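# Place a blue sponge flat on the shelf's top tier

## Task

Put one blue sponge on the upper tier of the shelf, lying flat. The shelf must not be moved, the other sponges already on it must stay flat and separated from one another, and at the end neither gripper may be in contact with any sponge.

## Robot and tools

Robot: two arms, left_arm and right_arm, each with a two-finger parallel gripper and a wrist camera. Fixed cameras: cam_head_left and cam_head_right. Wrist cameras: cam_left_wrist and cam_right_wrist. Every image is 896x504.

Frames. The scene frame has its origin at table-top height, halfway between the nominal arm bases. +z points up, +x points out over the table, and left_arm is on the +y side. Camera names do not indicate image sides. Calibrated bases in the scene frame: left_arm at (+0.028, +0.365, +0.044) m, right_arm at (+0.028, -0.352, +0.027) m. Both have almost no yaw, and up is +z in each base frame. Each arm reports its end_effector_position (metres) and end_effector_quat_wxyz in its own base frame. Fixed cameras and the table use the scene frame. The reported point sits between the finger pads, about 1 cm behind the fingertips. Fingers point along the gripper's +z axis and close along its y axis. Reported poses can be off by a few centimetres, more at long reach. Friction can also leave a gripper resting a centimetre or more from its command with nothing touching it.

The row format is shared by execute_actions and move. Each row holds 14 numbers in [-1, 1]. Numbers 1-7 are left_arm: dx, dy, dz, rx, ry, rz, opening. Numbers 8-14 are the same seven for right_arm. Always send all 14, even when only one arm should move. dx, dy, dz, rx, ry, rz are offsets, not poses. They are measured from that arm's Hand target at the start of the call or action, along that arm's own base axes. rx, ry, rz form one rotation vector, turning about the Hand target's position. Scale: 1.0 equals 0.6 m or 180 degrees. For example, 0.05 is 3 cm. Opening is absolute: +1 is fully open (0.094 m) and -1 is closed. Sending six zeros asks the arm to hold its current Hand target. A 0 in the opening slot is a real command (half open), so repeat the present opening to leave a gripper unchanged.

execute_actions(actions, cameras). actions is a list of actions, each a table of up to 15 rows. Each row runs for one control step of 1/30 s. If a table is shorter, its last row repeats until 15 steps have passed. Every row of an action counts from the Hand target at that action's start, and each new action starts from the updated target. Repeating an offset therefore moves the arm further. An empty list returns the full state. cameras chooses which images come back: omitted, null or ["all"] gives every camera, [] gives none.

move(target, speed, blend, opening_speed, blocking, cameras). target is a single 14-number row or a list of up to 15 rows. Every row is an offset from the Hand targets at the start of the move, not from the previous row. Each gripper follows a straight path. speed is in m/s, from 0.002 to 0.5 (default 0.25), and turning is limited to twice that in rad/s. It can be one number or one per target. blend, in metres, rounds corners on a list of targets. opening_speed is in scale units per second, minimum 0.2; use a slow value to squeeze soft things gently. blocking=false returns after about 0.5 s while the motion continues. Paths last at least 0.5 s and are cut off at 10 s. They do not avoid obstacles or the other arm. Faster moves lag and stray more and hit harder. Aiming far past a contact point pushes harder. Do not route a path close to an arm's own base; go around it. New openings in later targets apply only after all arms have stopped. The result adds a "move:" line. done means the arm is within 10 mm and 2 degrees of its target. Other endings are off_target, moving, held (a check withheld steps, or the clearance check ended the move) and fault. limits=paced means the command was clipped. Neither done nor off_target tells you whether an arm is touching something.

wait(seconds, 0 to 10): the arms keep their last commands while time passes, and any running move continues. stop(): brakes a running move, and needs some room to do so. zoom_image(camera, region=[x0,y0,x1,y1]): a closer view of a region of that camera's latest image, at most 504x504 pixels, with (0,0) at top left. read_manual(section="licences") only returns licence text. finished_scene(scene) takes the current scene number, ends the scene and cannot be undone. Call it only once the sponge lies flat on the upper tier and both grippers are clear of every sponge.

Controller behaviour. Each step, the commanded pose is clipped to within 100 mm and 20 degrees of the measured pose. The Hand target shown in a result is the clipped command, and the next offsets count from it. If a gripper settles short, sending zeros asks for the target again; if it is still short, send the remaining distance as an offset. If an arm is blocked and keeps pressing, command its target back past the gripper to release it.

Result lines. grip_measured is the finger opening on the -1..+1 scale. With nothing held it reads up to about 1.6 mm wide. The last Joint positions value is the opening in metres. Soft items such as sponges compress a lot, so close slowly and not far below the reading at first touch. Release by commanding an opening well above grip_measured. Joint velocities reading "within noise" means the arm is still. Joint torques include gravity and are noisy; joints 1-3 wrap at ±28 N m. Step readings list intermediate positions for execute_actions only. A MOTOR HOT line appears at 75 °C. At 90 °C the arm folds away and is disabled, and at 100 °C it collapses. Holding loads, stretching an arm out or pushing against an unreachable pose all cause heating.

Things to avoid: dropping the sponge, releasing it while it is still moving, fast impacts, pressing hard against the shelf, bumping the shelf or the other sponges, the two arms colliding, and anything leaving the table. Something may briefly tug on a held item, so grip firmly enough. Lower the sponge gently onto the tier, open, then lift clear before finishing.

Each tool is called by a JSON object that holds its "method" and its "body", one argument or row to a line.

## Session

{"method": "execute_actions", "body": {
  "actions": []
}}

Scene clock: 0.00 s.
left_arm: end_effector_position=(+0.4037, +0.0232, +0.1015) grip_measured=+1.000 end_effector_quat_wxyz=(+0.592, -0.061, +0.803, -0.007) | right_arm: end_effector_position=(+0.4034, -0.0341, +0.1189) grip_measured=+1.000 end_effector_quat_wxyz=(+0.612, +0.054, +0.785, -0.084)
Joint positions: left_arm=[0.048 1.581 0.38 0.898 -0.015 -0.093 0.094] | right_arm=[0 1.563 0.378 0.94 0.199 -0.019 0.094]
Joint velocities: within noise
Joint torques (N m): no reading
Motor temperatures (°C): left_arm=[26 27 28 25 24 27 28] | right_arm=[27 29 26 27 27 28 28]
Heat: left arm: 28 °C; right arm: 29 °C.
Hand target: left_arm +0.4088, +0.0243, +0.1166; +0.610, -0.060, +0.791, -0.004 | right_arm +0.4078, -0.0355, +0.1345; +0.629, +0.060, +0.770, -0.083
Tool commands: left_gripper/opening=+1.0 right_gripper/opening=+1.0

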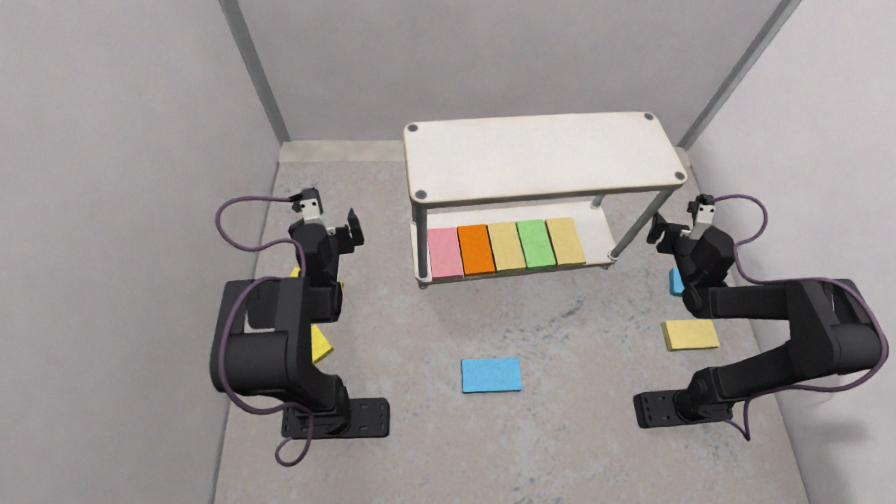

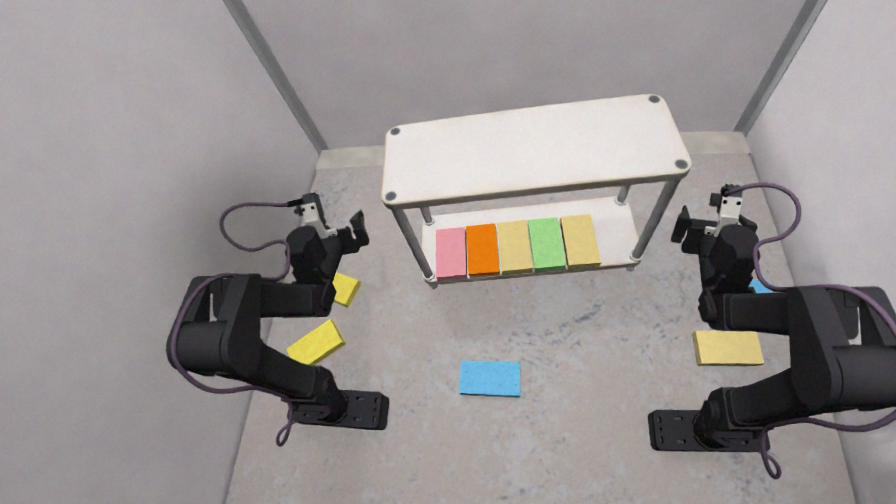

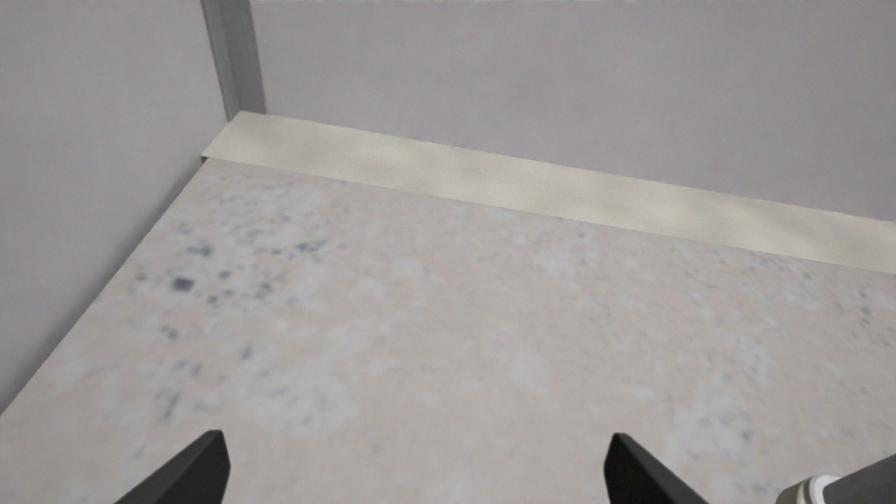

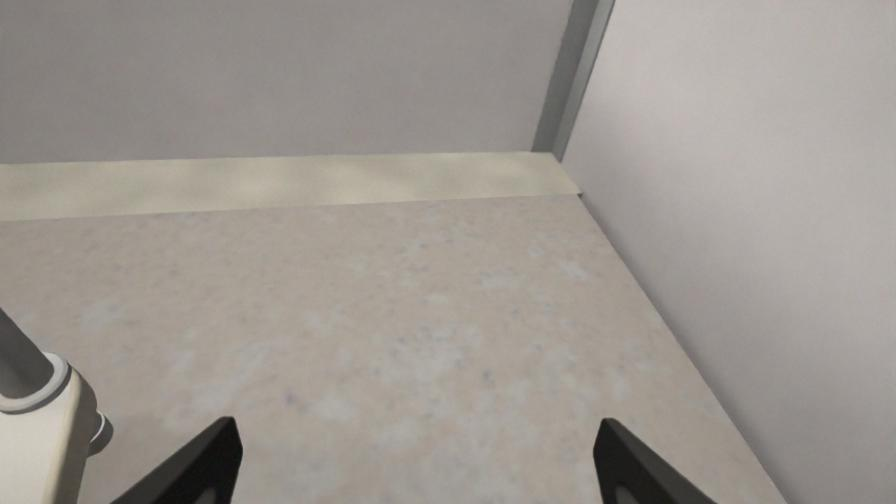

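{"method": "move", "body": {
  "target": [-0.535,-0.418,0.106,0.1065,0.073,-0.534,1,0,0,0,0,0,0,1]
}}

Scene clock: 7.30 s.
left_arm: end_effector_position=(+0.0869, -0.2261, +0.1624) grip_measured=+1.000 end_effector_quat_wxyz=(+0.313, +0.637, +0.623, -0.330) | right_arm: end_effector_position=(+0.4034, -0.0341, +0.1189) grip_measured=+1.000 end_effector_quat_wxyz=(+0.612, +0.054, +0.785, -0.084)
Joint positions: left_arm=[-0.732 0.744 0.591 -0.694 0.672 0.598 0.094] | right_arm=[0 1.563 0.378 0.94 0.199 -0.019 0.094]
Joint torques (N m): left_arm=[-0.36 0.42 9.85 0.94 0.22 -0.1] | right_arm=[-0.09 -5.94 5.05 2.25 -0.01 0]
Hand target: left_arm +0.0878, -0.2265, +0.1802; +0.323, +0.634, +0.620, -0.330 | right_arm +0.4078, -0.0355, +0.1345; +0.629, +0.060, +0.770, -0.083
Off the commanded pose: left_arm 0.018 m, 1 deg | right_arm 0.016 m, 3 deg.
move: off_target (left_arm, right_arm)

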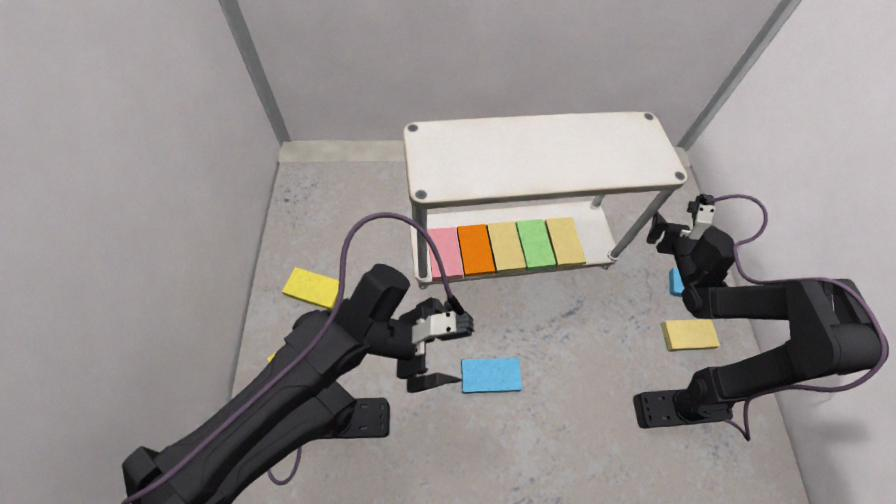

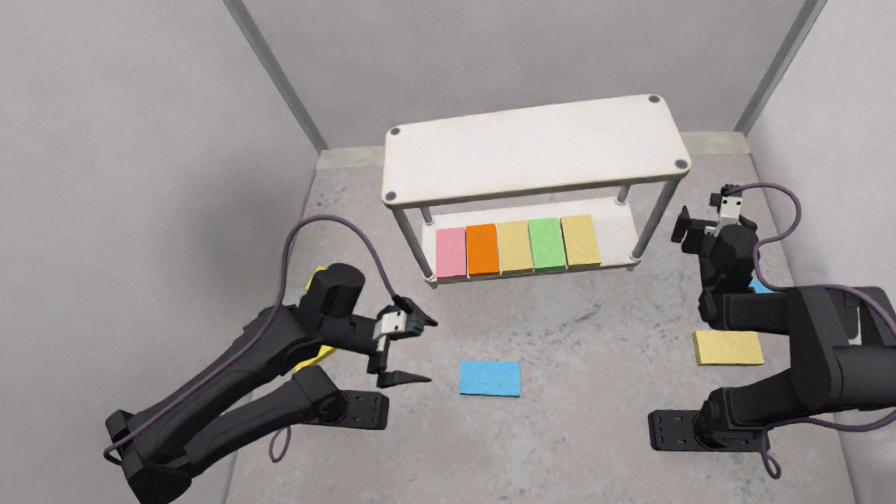

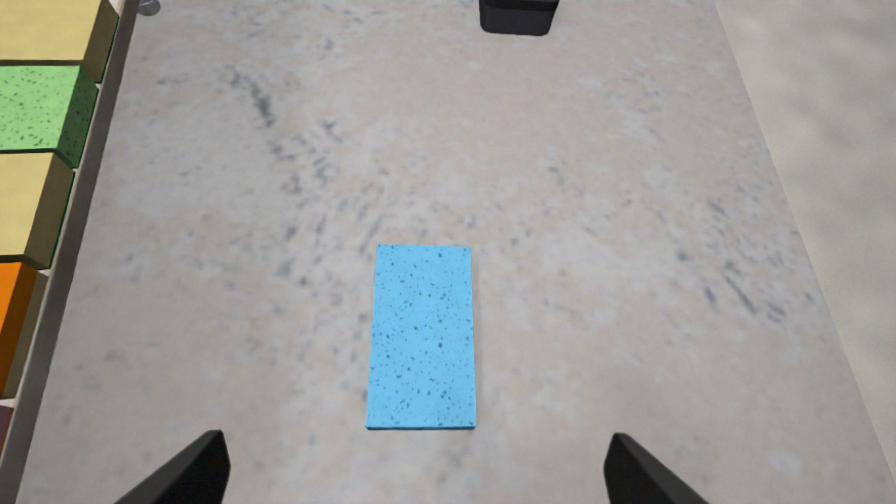

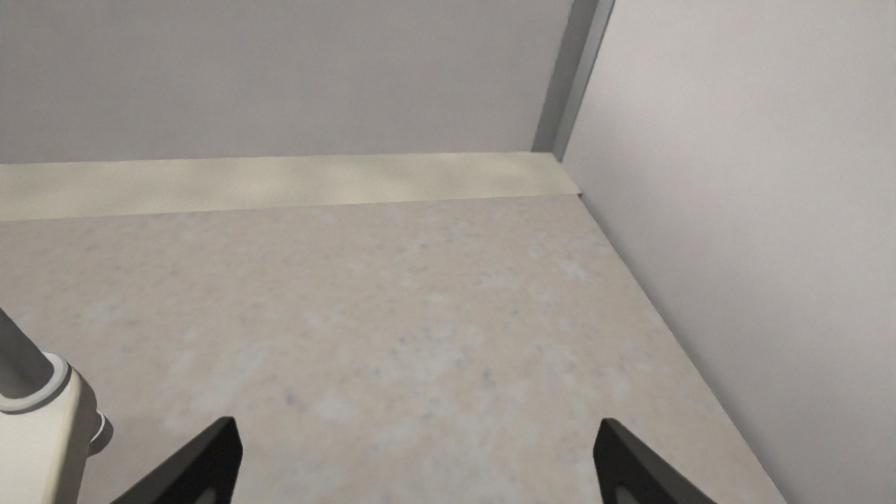

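{"method": "move", "body": {
  "target": [0,-0.156,-0.187,0,0,0,1,0,0,0,0,0,0,1],
  "cameras": ["cam_left_wrist","cam_head_left"]
}}

Scene clock: 10.10 s.
left_arm: end_effector_position=(+0.0893, -0.3151, +0.0633) grip_measured=+1.000 end_effector_quat_wxyz=(+0.304, +0.634, +0.633, -0.323) | right_arm: end_effector_position=(+0.4034, -0.0341, +0.1189) grip_measured=+1.000 end_effector_quat_wxyz=(+0.612, +0.054, +0.785, -0.084)
Joint positions: left_arm=[-1.081 1.28 0.384 0.176 0.407 0.306 0.094] | right_arm=[0 1.563 0.378 0.94 0.199 -0.019 0.094]
Joint torques (N m): left_arm=[-0.49 -2.09 3.75 2 0.08 -0.09] | right_arm=[-0.1 -5.96 5.05 2.25 -0.01 0]
Hand target: left_arm +0.0878, -0.3201, +0.0680; +0.323, +0.634, +0.620, -0.330 | right_arm +0.4078, -0.0355, +0.1345; +0.629, +0.060, +0.770, -0.083
Off the commanded pose: left_arm 0.007 m, 3 deg | right_arm 0.016 m, 3 deg.
move: off_target (left_arm, right_arm)
Images, in order: cam_head_left, cam_left_wrist.

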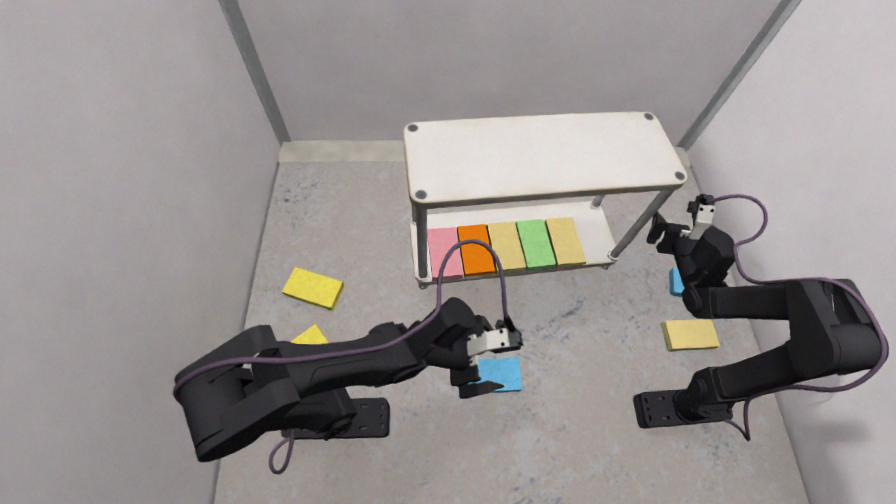

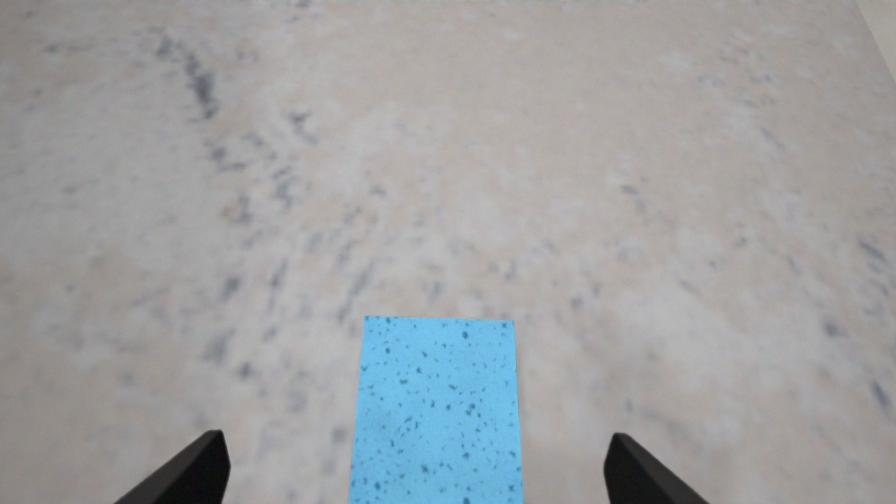

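{"method": "move", "body": {
  "target": [-0.008,-0.008,-0.147,0,0,0,1,0,0,0,0,0,0,1],
  "speed": 0.1,
  "cameras": ["cam_left_wrist","cam_head_left"]
}}

Scene clock: 12.63 s.
left_arm: end_effector_position=(+0.0844, -0.3195, -0.0269) grip_measured=+1.000 end_effector_quat_wxyz=(+0.306, +0.637, +0.630, -0.321) | right_arm: end_effector_position=(+0.4034, -0.0341, +0.1189) grip_measured=+1.000 end_effector_quat_wxyz=(+0.612, +0.054, +0.785, -0.084)
Joint positions: left_arm=[-1.113 1.839 0.251 0.875 0.383 0.292 0.094] | right_arm=[0 1.563 0.378 0.94 0.199 -0.019 0.094]
Joint torques (N m): left_arm=[-0.5 -3.49 1.44 2.02 0.06 -0.08] | right_arm=[-0.09 -5.96 5.04 2.25 -0.01 0]
Hand target: left_arm +0.0830, -0.3249, -0.0202; +0.323, +0.634, +0.620, -0.330 | right_arm +0.4078, -0.0355, +0.1345; +0.629, +0.060, +0.770, -0.083
Off the commanded pose: left_arm 0.009 m, 3 deg | right_arm 0.016 m, 3 deg.
move: off_target (left_arm, right_arm)
Images, in order: cam_head_left, cam_left_wrist.

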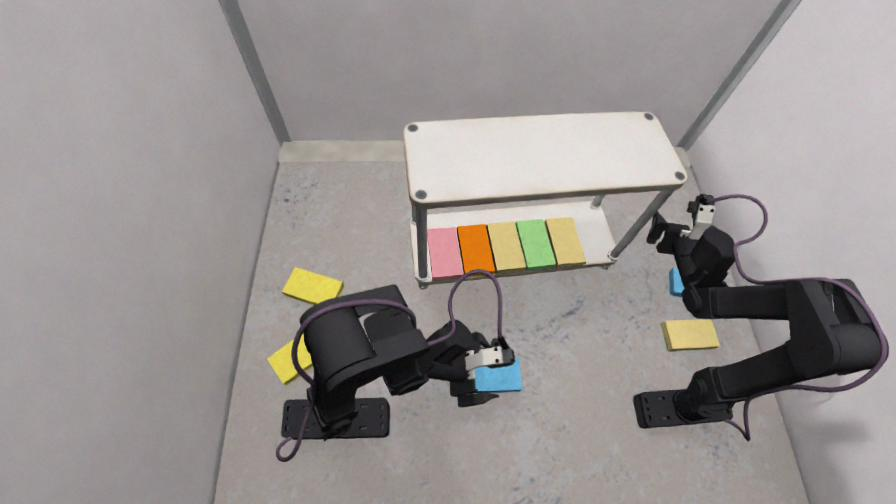

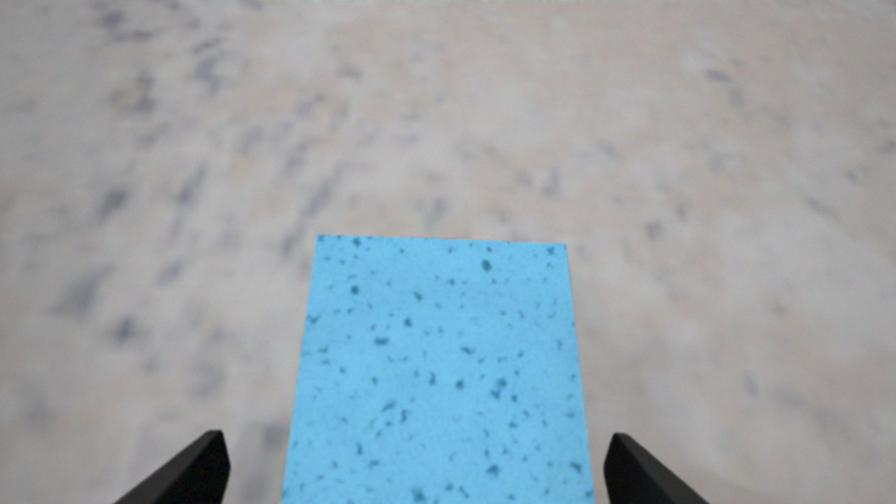

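{"method": "move", "body": {
  "target": [-0.007,0,0,0,0,0,0.14,0,0,0,0,0,0,1],
  "opening_speed": 0.5,
  "cameras": ["cam_left_wrist"]
}}

{"method": "move", "body": {
  "target": [0,0.0,0.13,0,0,0,0.14,0,0,0,0,0,0,1],
  "speed": 0.1
}}

Scene clock: 15.07 s.
Motor temperatures (°C): left_arm=[26 27 29 28 24 27 28] | right_arm=[27 31 27 32 27 28 28]
Off the commanded pose: left_arm 0.009 m, 3 deg | right_arm 0.016 m, 3 deg.
move: off_target (left_arm, right_arm)
Images, in order: cam_left_wrist.

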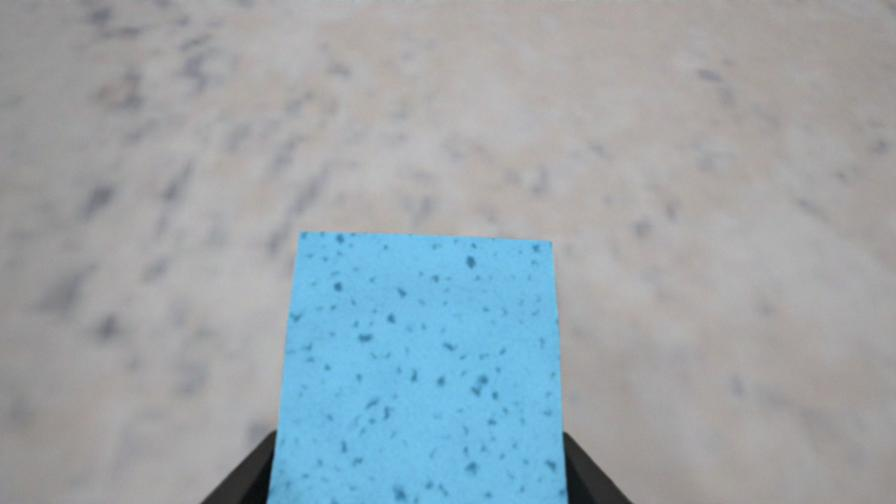

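Scene clock: 17.27 s.
left_arm: end_effector_position=(+0.0774, -0.3132, +0.0407) grip_measured=+0.350 end_effector_quat_wxyz=(+0.311, +0.634, +0.629, -0.324) | right_arm: end_effector_position=(+0.4034, -0.0341, +0.1189) grip_measured=+1.000 end_effector_quat_wxyz=(+0.612, +0.054, +0.785, -0.084)
Joint positions: left_arm=[-1.133 1.349 0.291 0.366 0.366 0.272 0.063] | right_arm=[0 1.563 0.378 0.94 0.199 -0.019 0.094]
Joint torques (N m): left_arm=[-0.54 -3.71 7.91 1.15 0.06 -0.02] | right_arm=[-0.1 -5.96 5.04 2.25 -0.01 0.01]
Hand target: left_arm +0.0788, -0.3249, +0.0578; +0.323, +0.634, +0.620, -0.330 | right_arm +0.4078, -0.0355, +0.1345; +0.629, +0.060, +0.770, -0.083
Off the commanded pose: left_arm 0.021 m, 2 deg | right_arm 0.016 m, 3 deg.
move: off_target (left_arm, right_arm)

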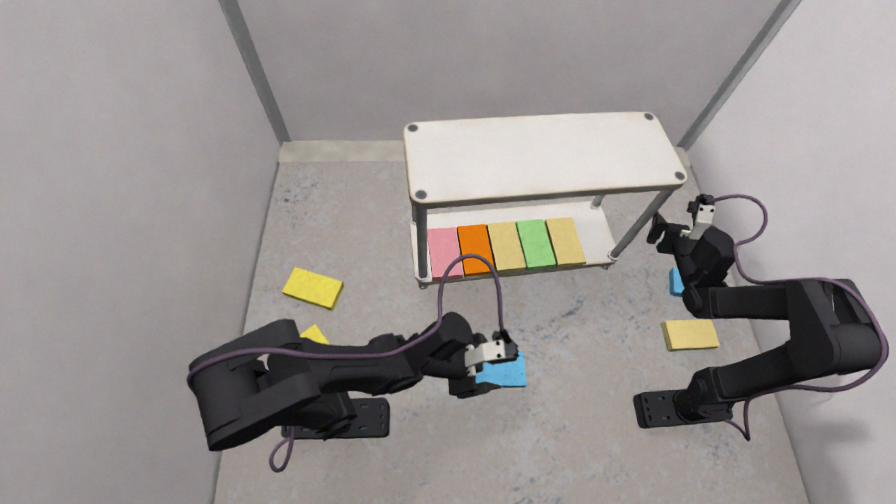

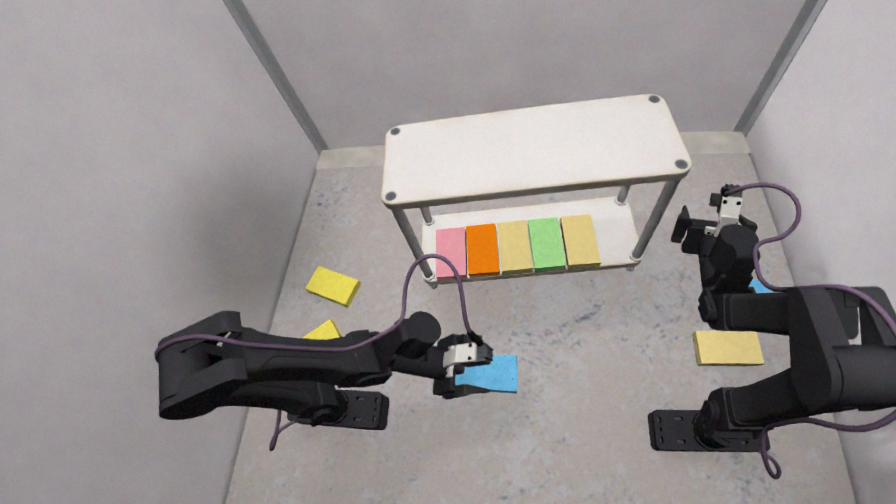

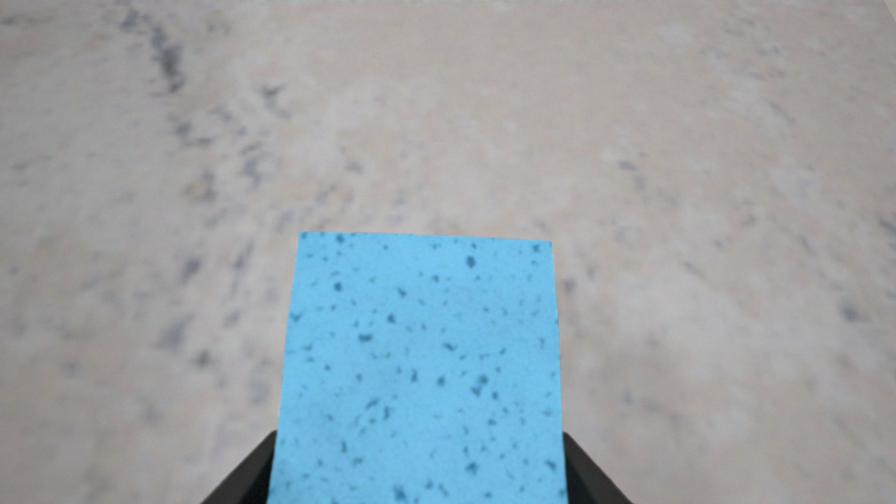

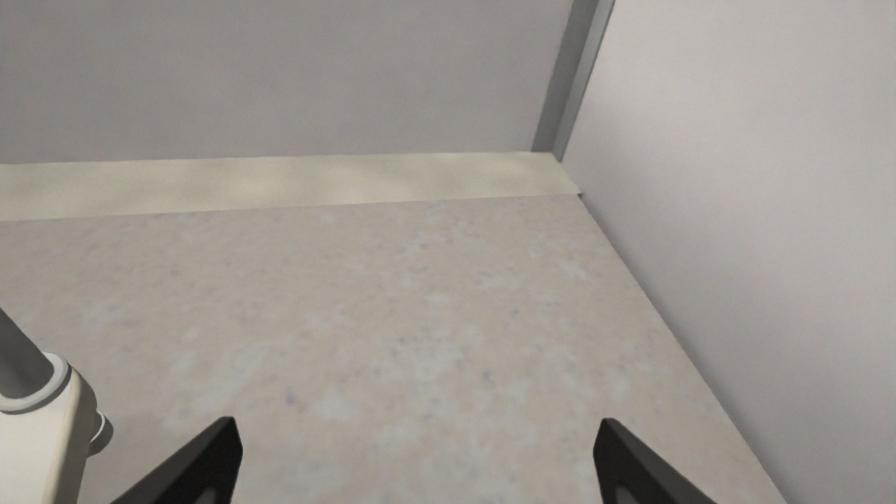

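{"method": "move", "body": {
  "target": [0.372,0.208,0.53,0,0,0.45,0.14,0,0,0,0,0,0,1]
}}

Scene clock: 21.63 s.
left_arm: end_effector_position=(+0.2597, -0.2195, +0.2990) grip_measured=+0.348 end_effector_quat_wxyz=(+0.326, +0.144, +0.932, -0.059) | right_arm: end_effector_position=(+0.4034, -0.0341, +0.1189) grip_measured=+1.000 end_effector_quat_wxyz=(+0.612, +0.054, +0.785, -0.084)
Joint positions: left_arm=[-0.875 1.405 1.647 -1.211 -0.329 -0.465 0.063] | right_arm=[0 1.563 0.378 0.94 0.199 -0.019 0.094]
Joint torques (N m): left_arm=[1.2 -5.7 13.76 1.9 -2.17 0.08] | right_arm=[-0.1 -5.96 5.04 2.25 -0.01 0]
Hand target: left_arm +0.3020, -0.2001, +0.3758; +0.460, +0.080, +0.884, -0.042 | right_arm +0.4078, -0.0355, +0.1345; +0.629, +0.060, +0.770, -0.083
Off the commanded pose: left_arm 0.090 m, 18 deg | right_arm 0.016 m, 3 deg.
move: off_target (left_arm, right_arm)

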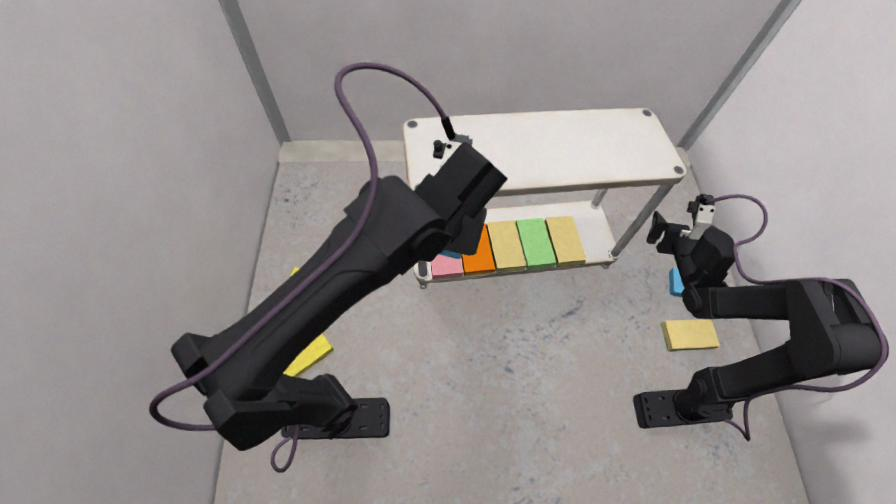

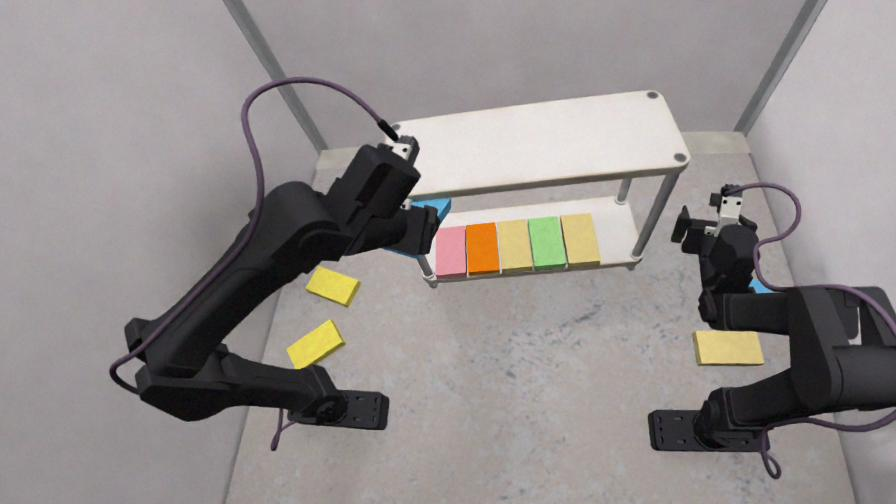

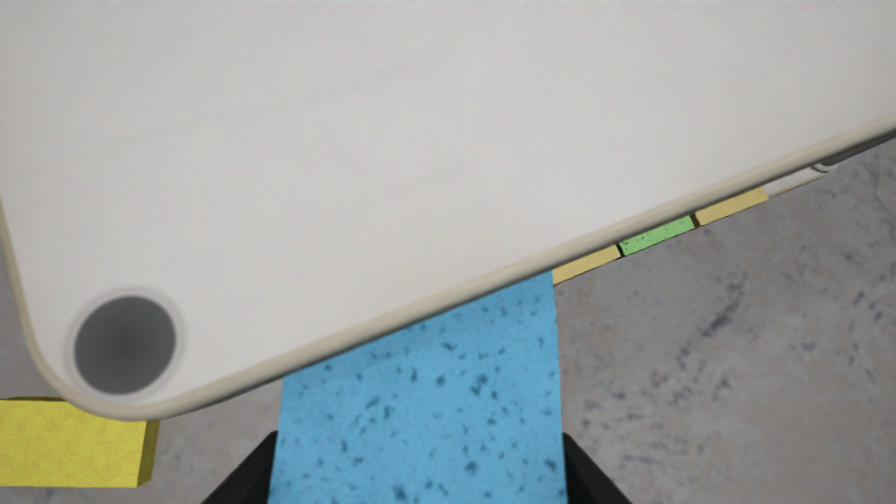

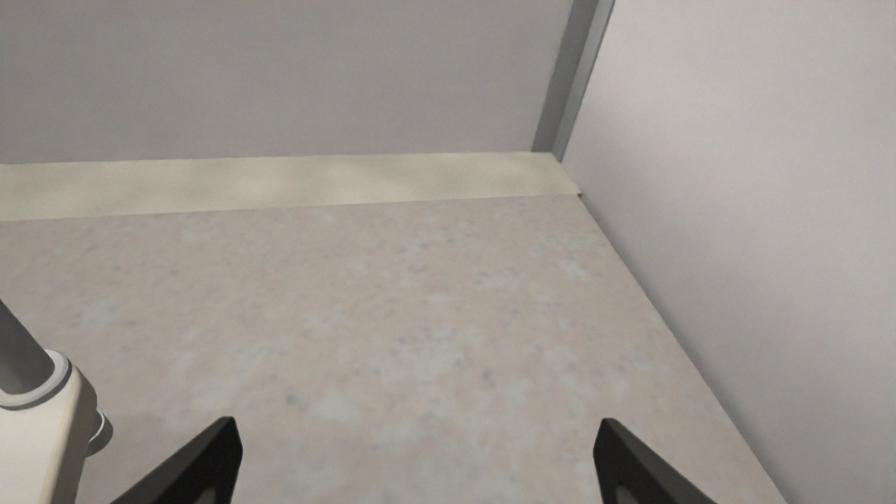

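{"method": "move", "body": {
  "target": [
    [-0.11,-0.04,-0.22,0,0,0,0.14,0,0,0,0,0,0,1],
    [-0.25,-0.08,-0.22,0,0,0,0.14,0,0,0,0,0,0,1]
  ],
  "speed": 0.15
}}

Scene clock: 24.80 s.
left_arm: end_effector_position=(+0.1459, -0.2470, +0.2224) grip_measured=+0.348 end_effector_quat_wxyz=(+0.437, +0.097, +0.894, -0.034) | right_arm: end_effector_position=(+0.4034, -0.0341, +0.1189) grip_measured=+1.000 end_effector_quat_wxyz=(+0.612, +0.054, +0.785, -0.084)
Joint positions: left_arm=[-1.539 1.31 1.174 -1.167 -0.877 -1.196 0.063] | right_arm=[0 1.563 0.378 0.94 0.199 -0.019 0.094]
Joint torques (N m): left_arm=[-0.36 -2.51 9.11 0.45 -0.94 -0.11] | right_arm=[-0.1 -5.96 5.04 2.25 -0.01 0]
Heat: left arm: 31 °C; right arm: 34 °C.
Hand target: left_arm +0.1520, -0.2481, +0.2438; +0.460, +0.080, +0.884, -0.042 | right_arm +0.4078, -0.0355, +0.1345; +0.629, +0.060, +0.770, -0.083
Off the commanded pose: left_arm 0.022 m, 4 deg | right_arm 0.016 m, 3 deg.
move: off_target (left_arm, right_arm)

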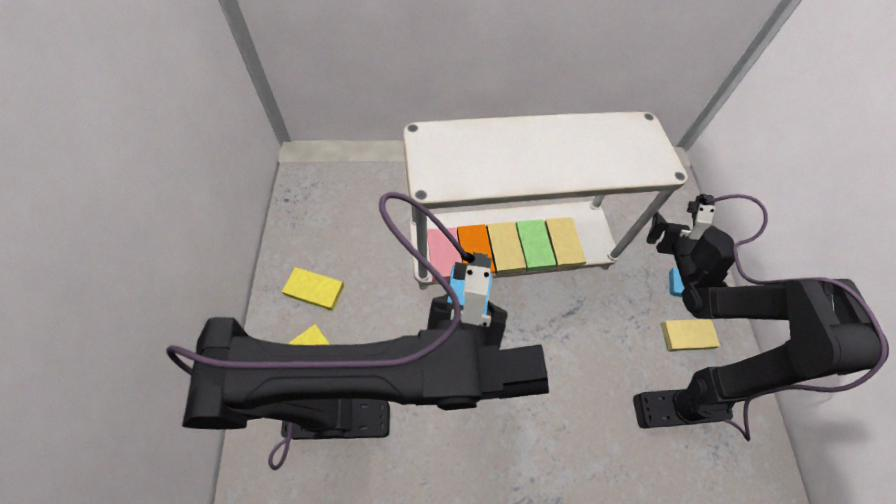

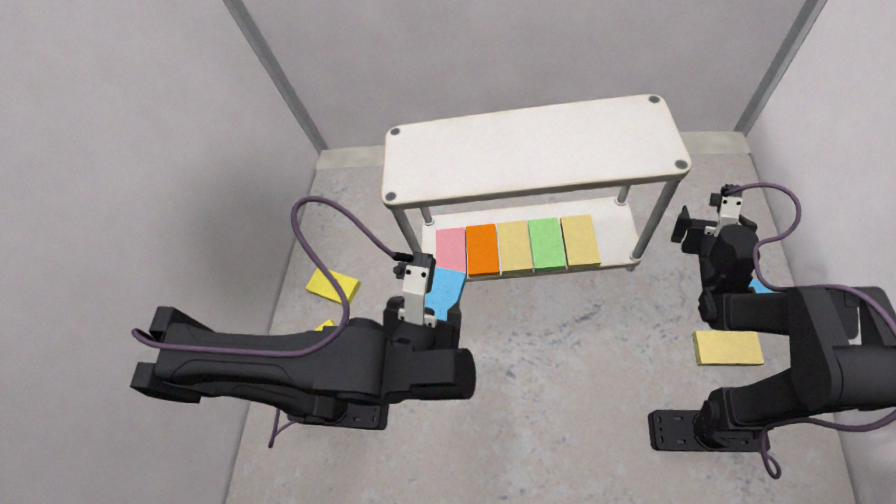

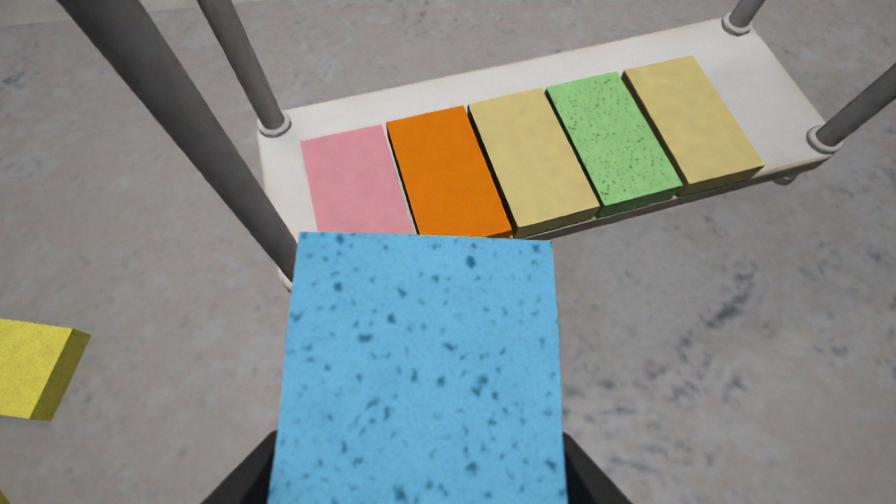

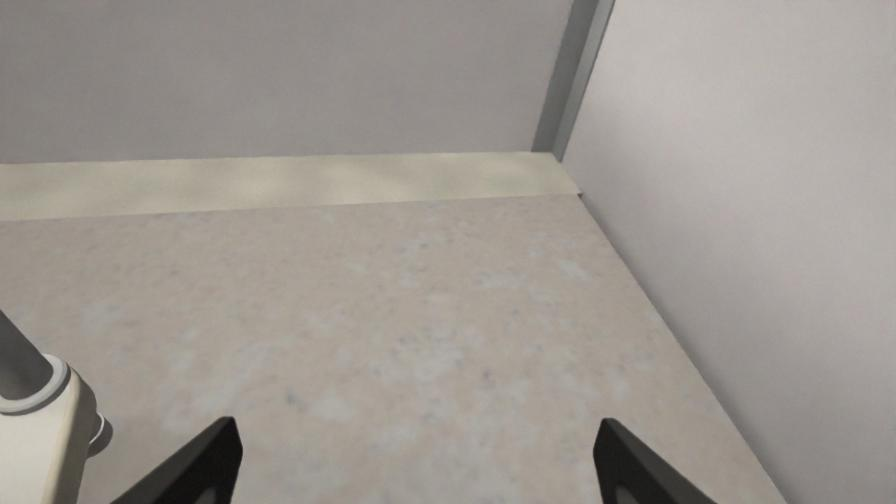

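{"method": "move", "body": {
  "target": [0.013,-0.012,0.30,-0.0164,-0.093,0,0.14,0,0,0,0,0,0,1],
  "speed": 0.2
}}

Scene clock: 28.13 s.
left_arm: end_effector_position=(+0.1583, -0.2630, +0.4055) grip_measured=+0.348 end_effector_quat_wxyz=(+0.567, +0.087, +0.818, -0.054) | right_arm: end_effector_position=(+0.4034, -0.0341, +0.1189) grip_measured=+1.000 end_effector_quat_wxyz=(+0.612, +0.054, +0.785, -0.084)
Joint positions: left_arm=[-1.598 1.487 1.886 -1.538 -1.173 -1.097 0.063] | right_arm=[0 1.563 0.378 0.94 0.199 -0.019 0.094]
Joint torques (N m): left_arm=[-0.27 -3.22 7.49 0.53 -0.98 -0.09] | right_arm=[-0.09 -5.96 5.04 2.25 -0.01 0.01]
Hand target: left_arm +0.1598, -0.2553, +0.4238; +0.585, +0.073, +0.806, -0.052 | right_arm +0.4078, -0.0355, +0.1345; +0.629, +0.060, +0.770, -0.083
Off the commanded pose: left_arm 0.020 m, 3 deg | right_arm 0.016 m, 3 deg.
joint sent to its limit (left arm) — joint 4 (wrist pitch), lower limit. The joint targets are off in position, not in orientation.
move: off_target (left_arm, right_arm)

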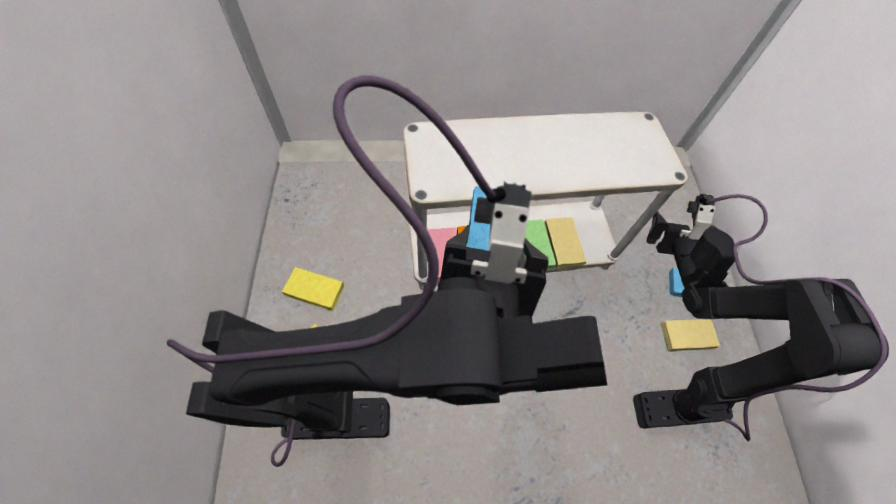

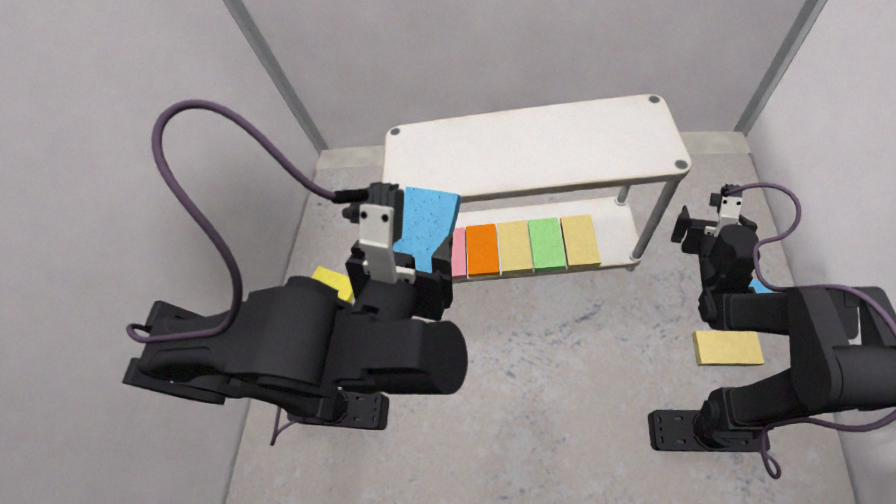

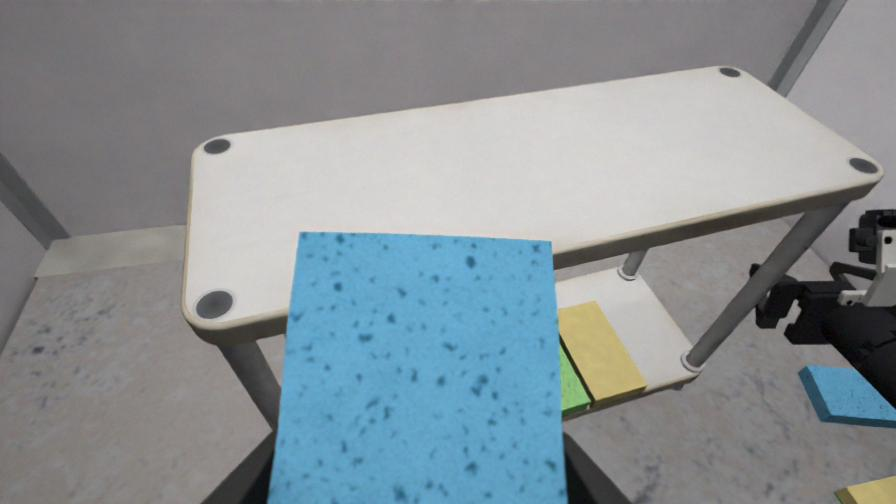

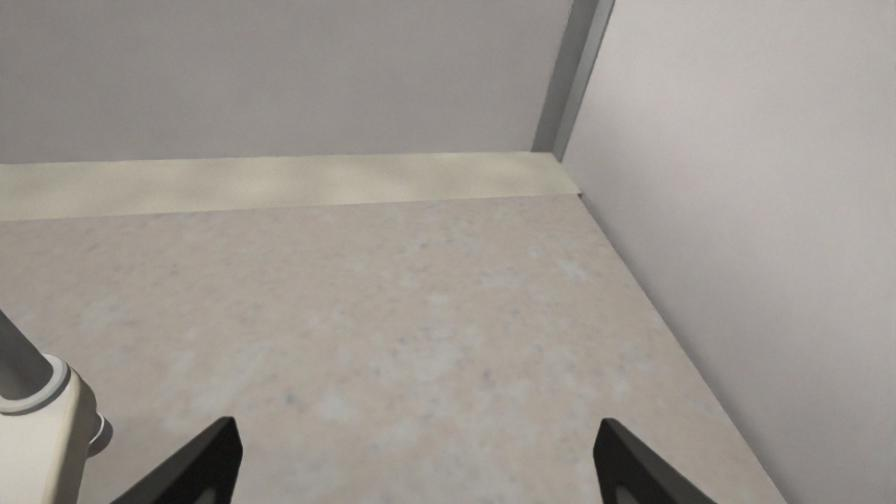

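{"method": "move", "body": {
  "target": [0.387,0.058,-0.02,0.0164,0.093,0,0.14,0,0,0,0,0,0,1],
  "speed": 0.2
}}

Scene clock: 32.97 s.
left_arm: end_effector_position=(+0.3977, -0.2212, +0.4027) grip_measured=+0.348 end_effector_quat_wxyz=(+0.458, +0.075, +0.885, -0.039) | right_arm: end_effector_position=(+0.4034, -0.0341, +0.1189) grip_measured=+1.000 end_effector_quat_wxyz=(+0.612, +0.054, +0.785, -0.084)
Joint positions: left_arm=[-0.662 1.82 2.348 -1.203 -0.397 -0.301 0.063] | right_arm=[0 1.563 0.378 0.94 0.199 -0.019 0.094]
Joint torques (N m): left_arm=[0.08 -5.67 8.05 1.16 -0.08 0.04] | right_arm=[-0.1 -5.96 5.04 2.25 -0.01 0]
Hand target: left_arm +0.3920, -0.2205, +0.4118; +0.460, +0.080, +0.884, -0.042 | right_arm +0.4078, -0.0355, +0.1345; +0.629, +0.060, +0.770, -0.083
Off the commanded pose: left_arm 0.011 m, 1 deg | right_arm 0.016 m, 3 deg.
move: off_target (left_arm, right_arm)

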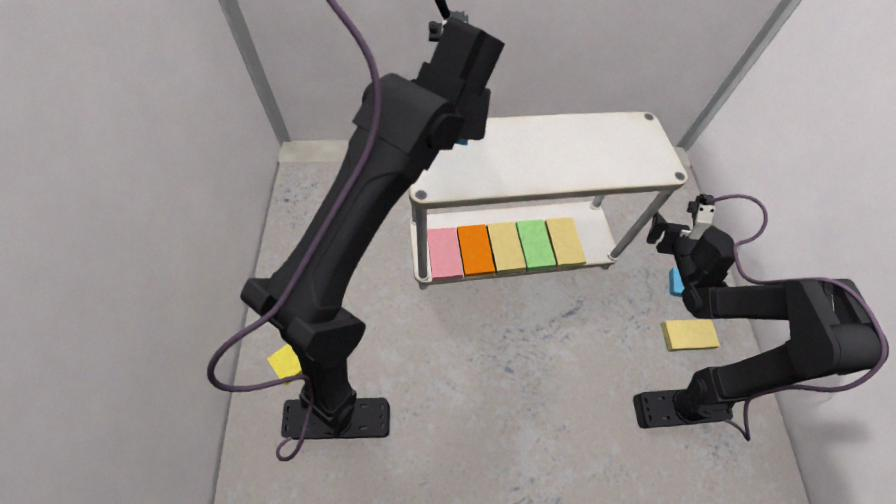

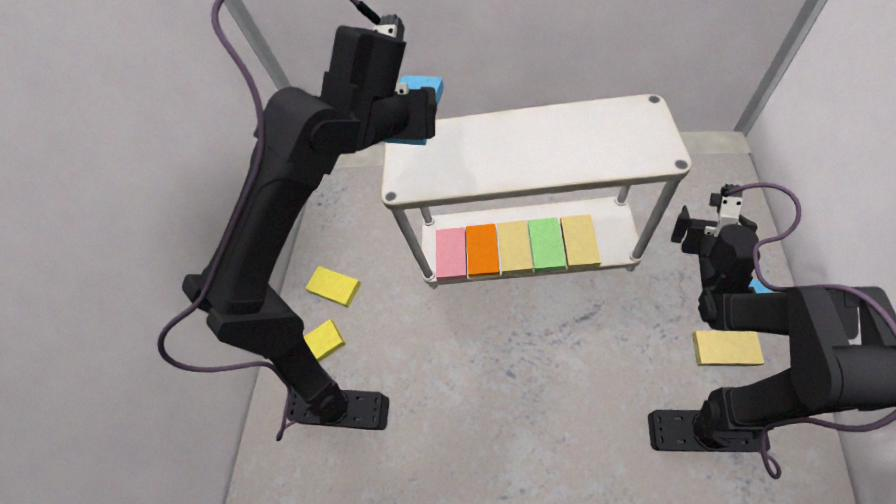

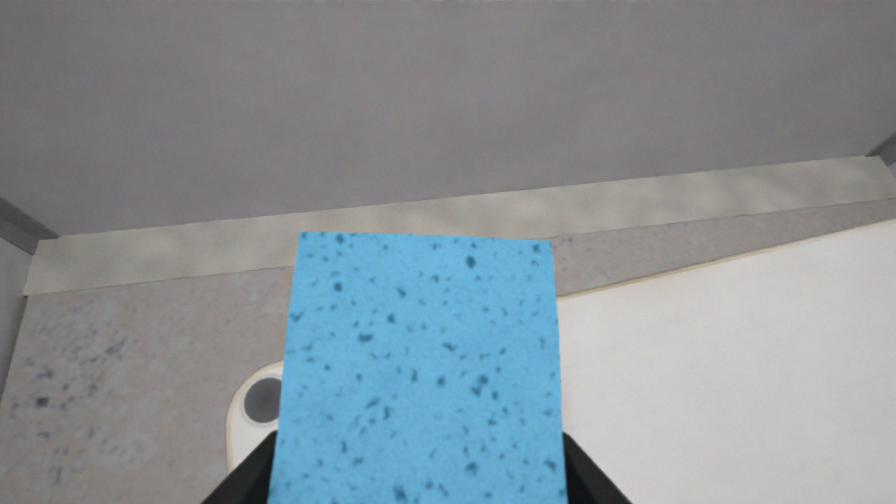

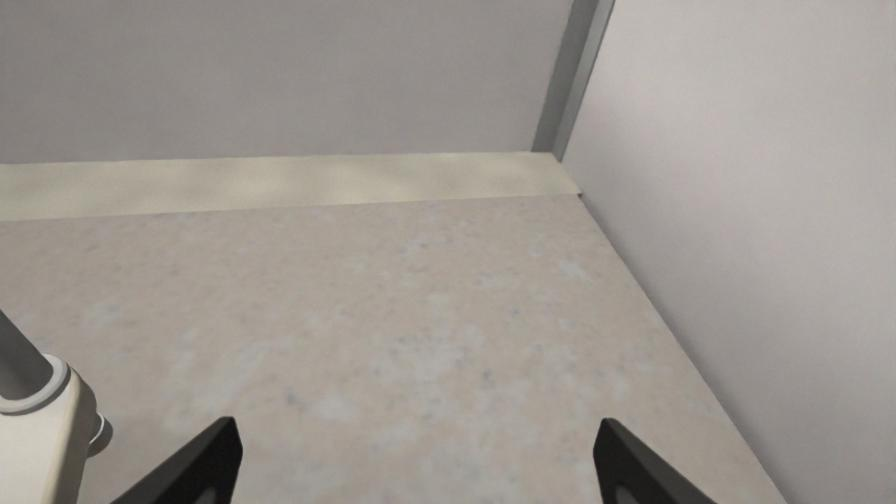

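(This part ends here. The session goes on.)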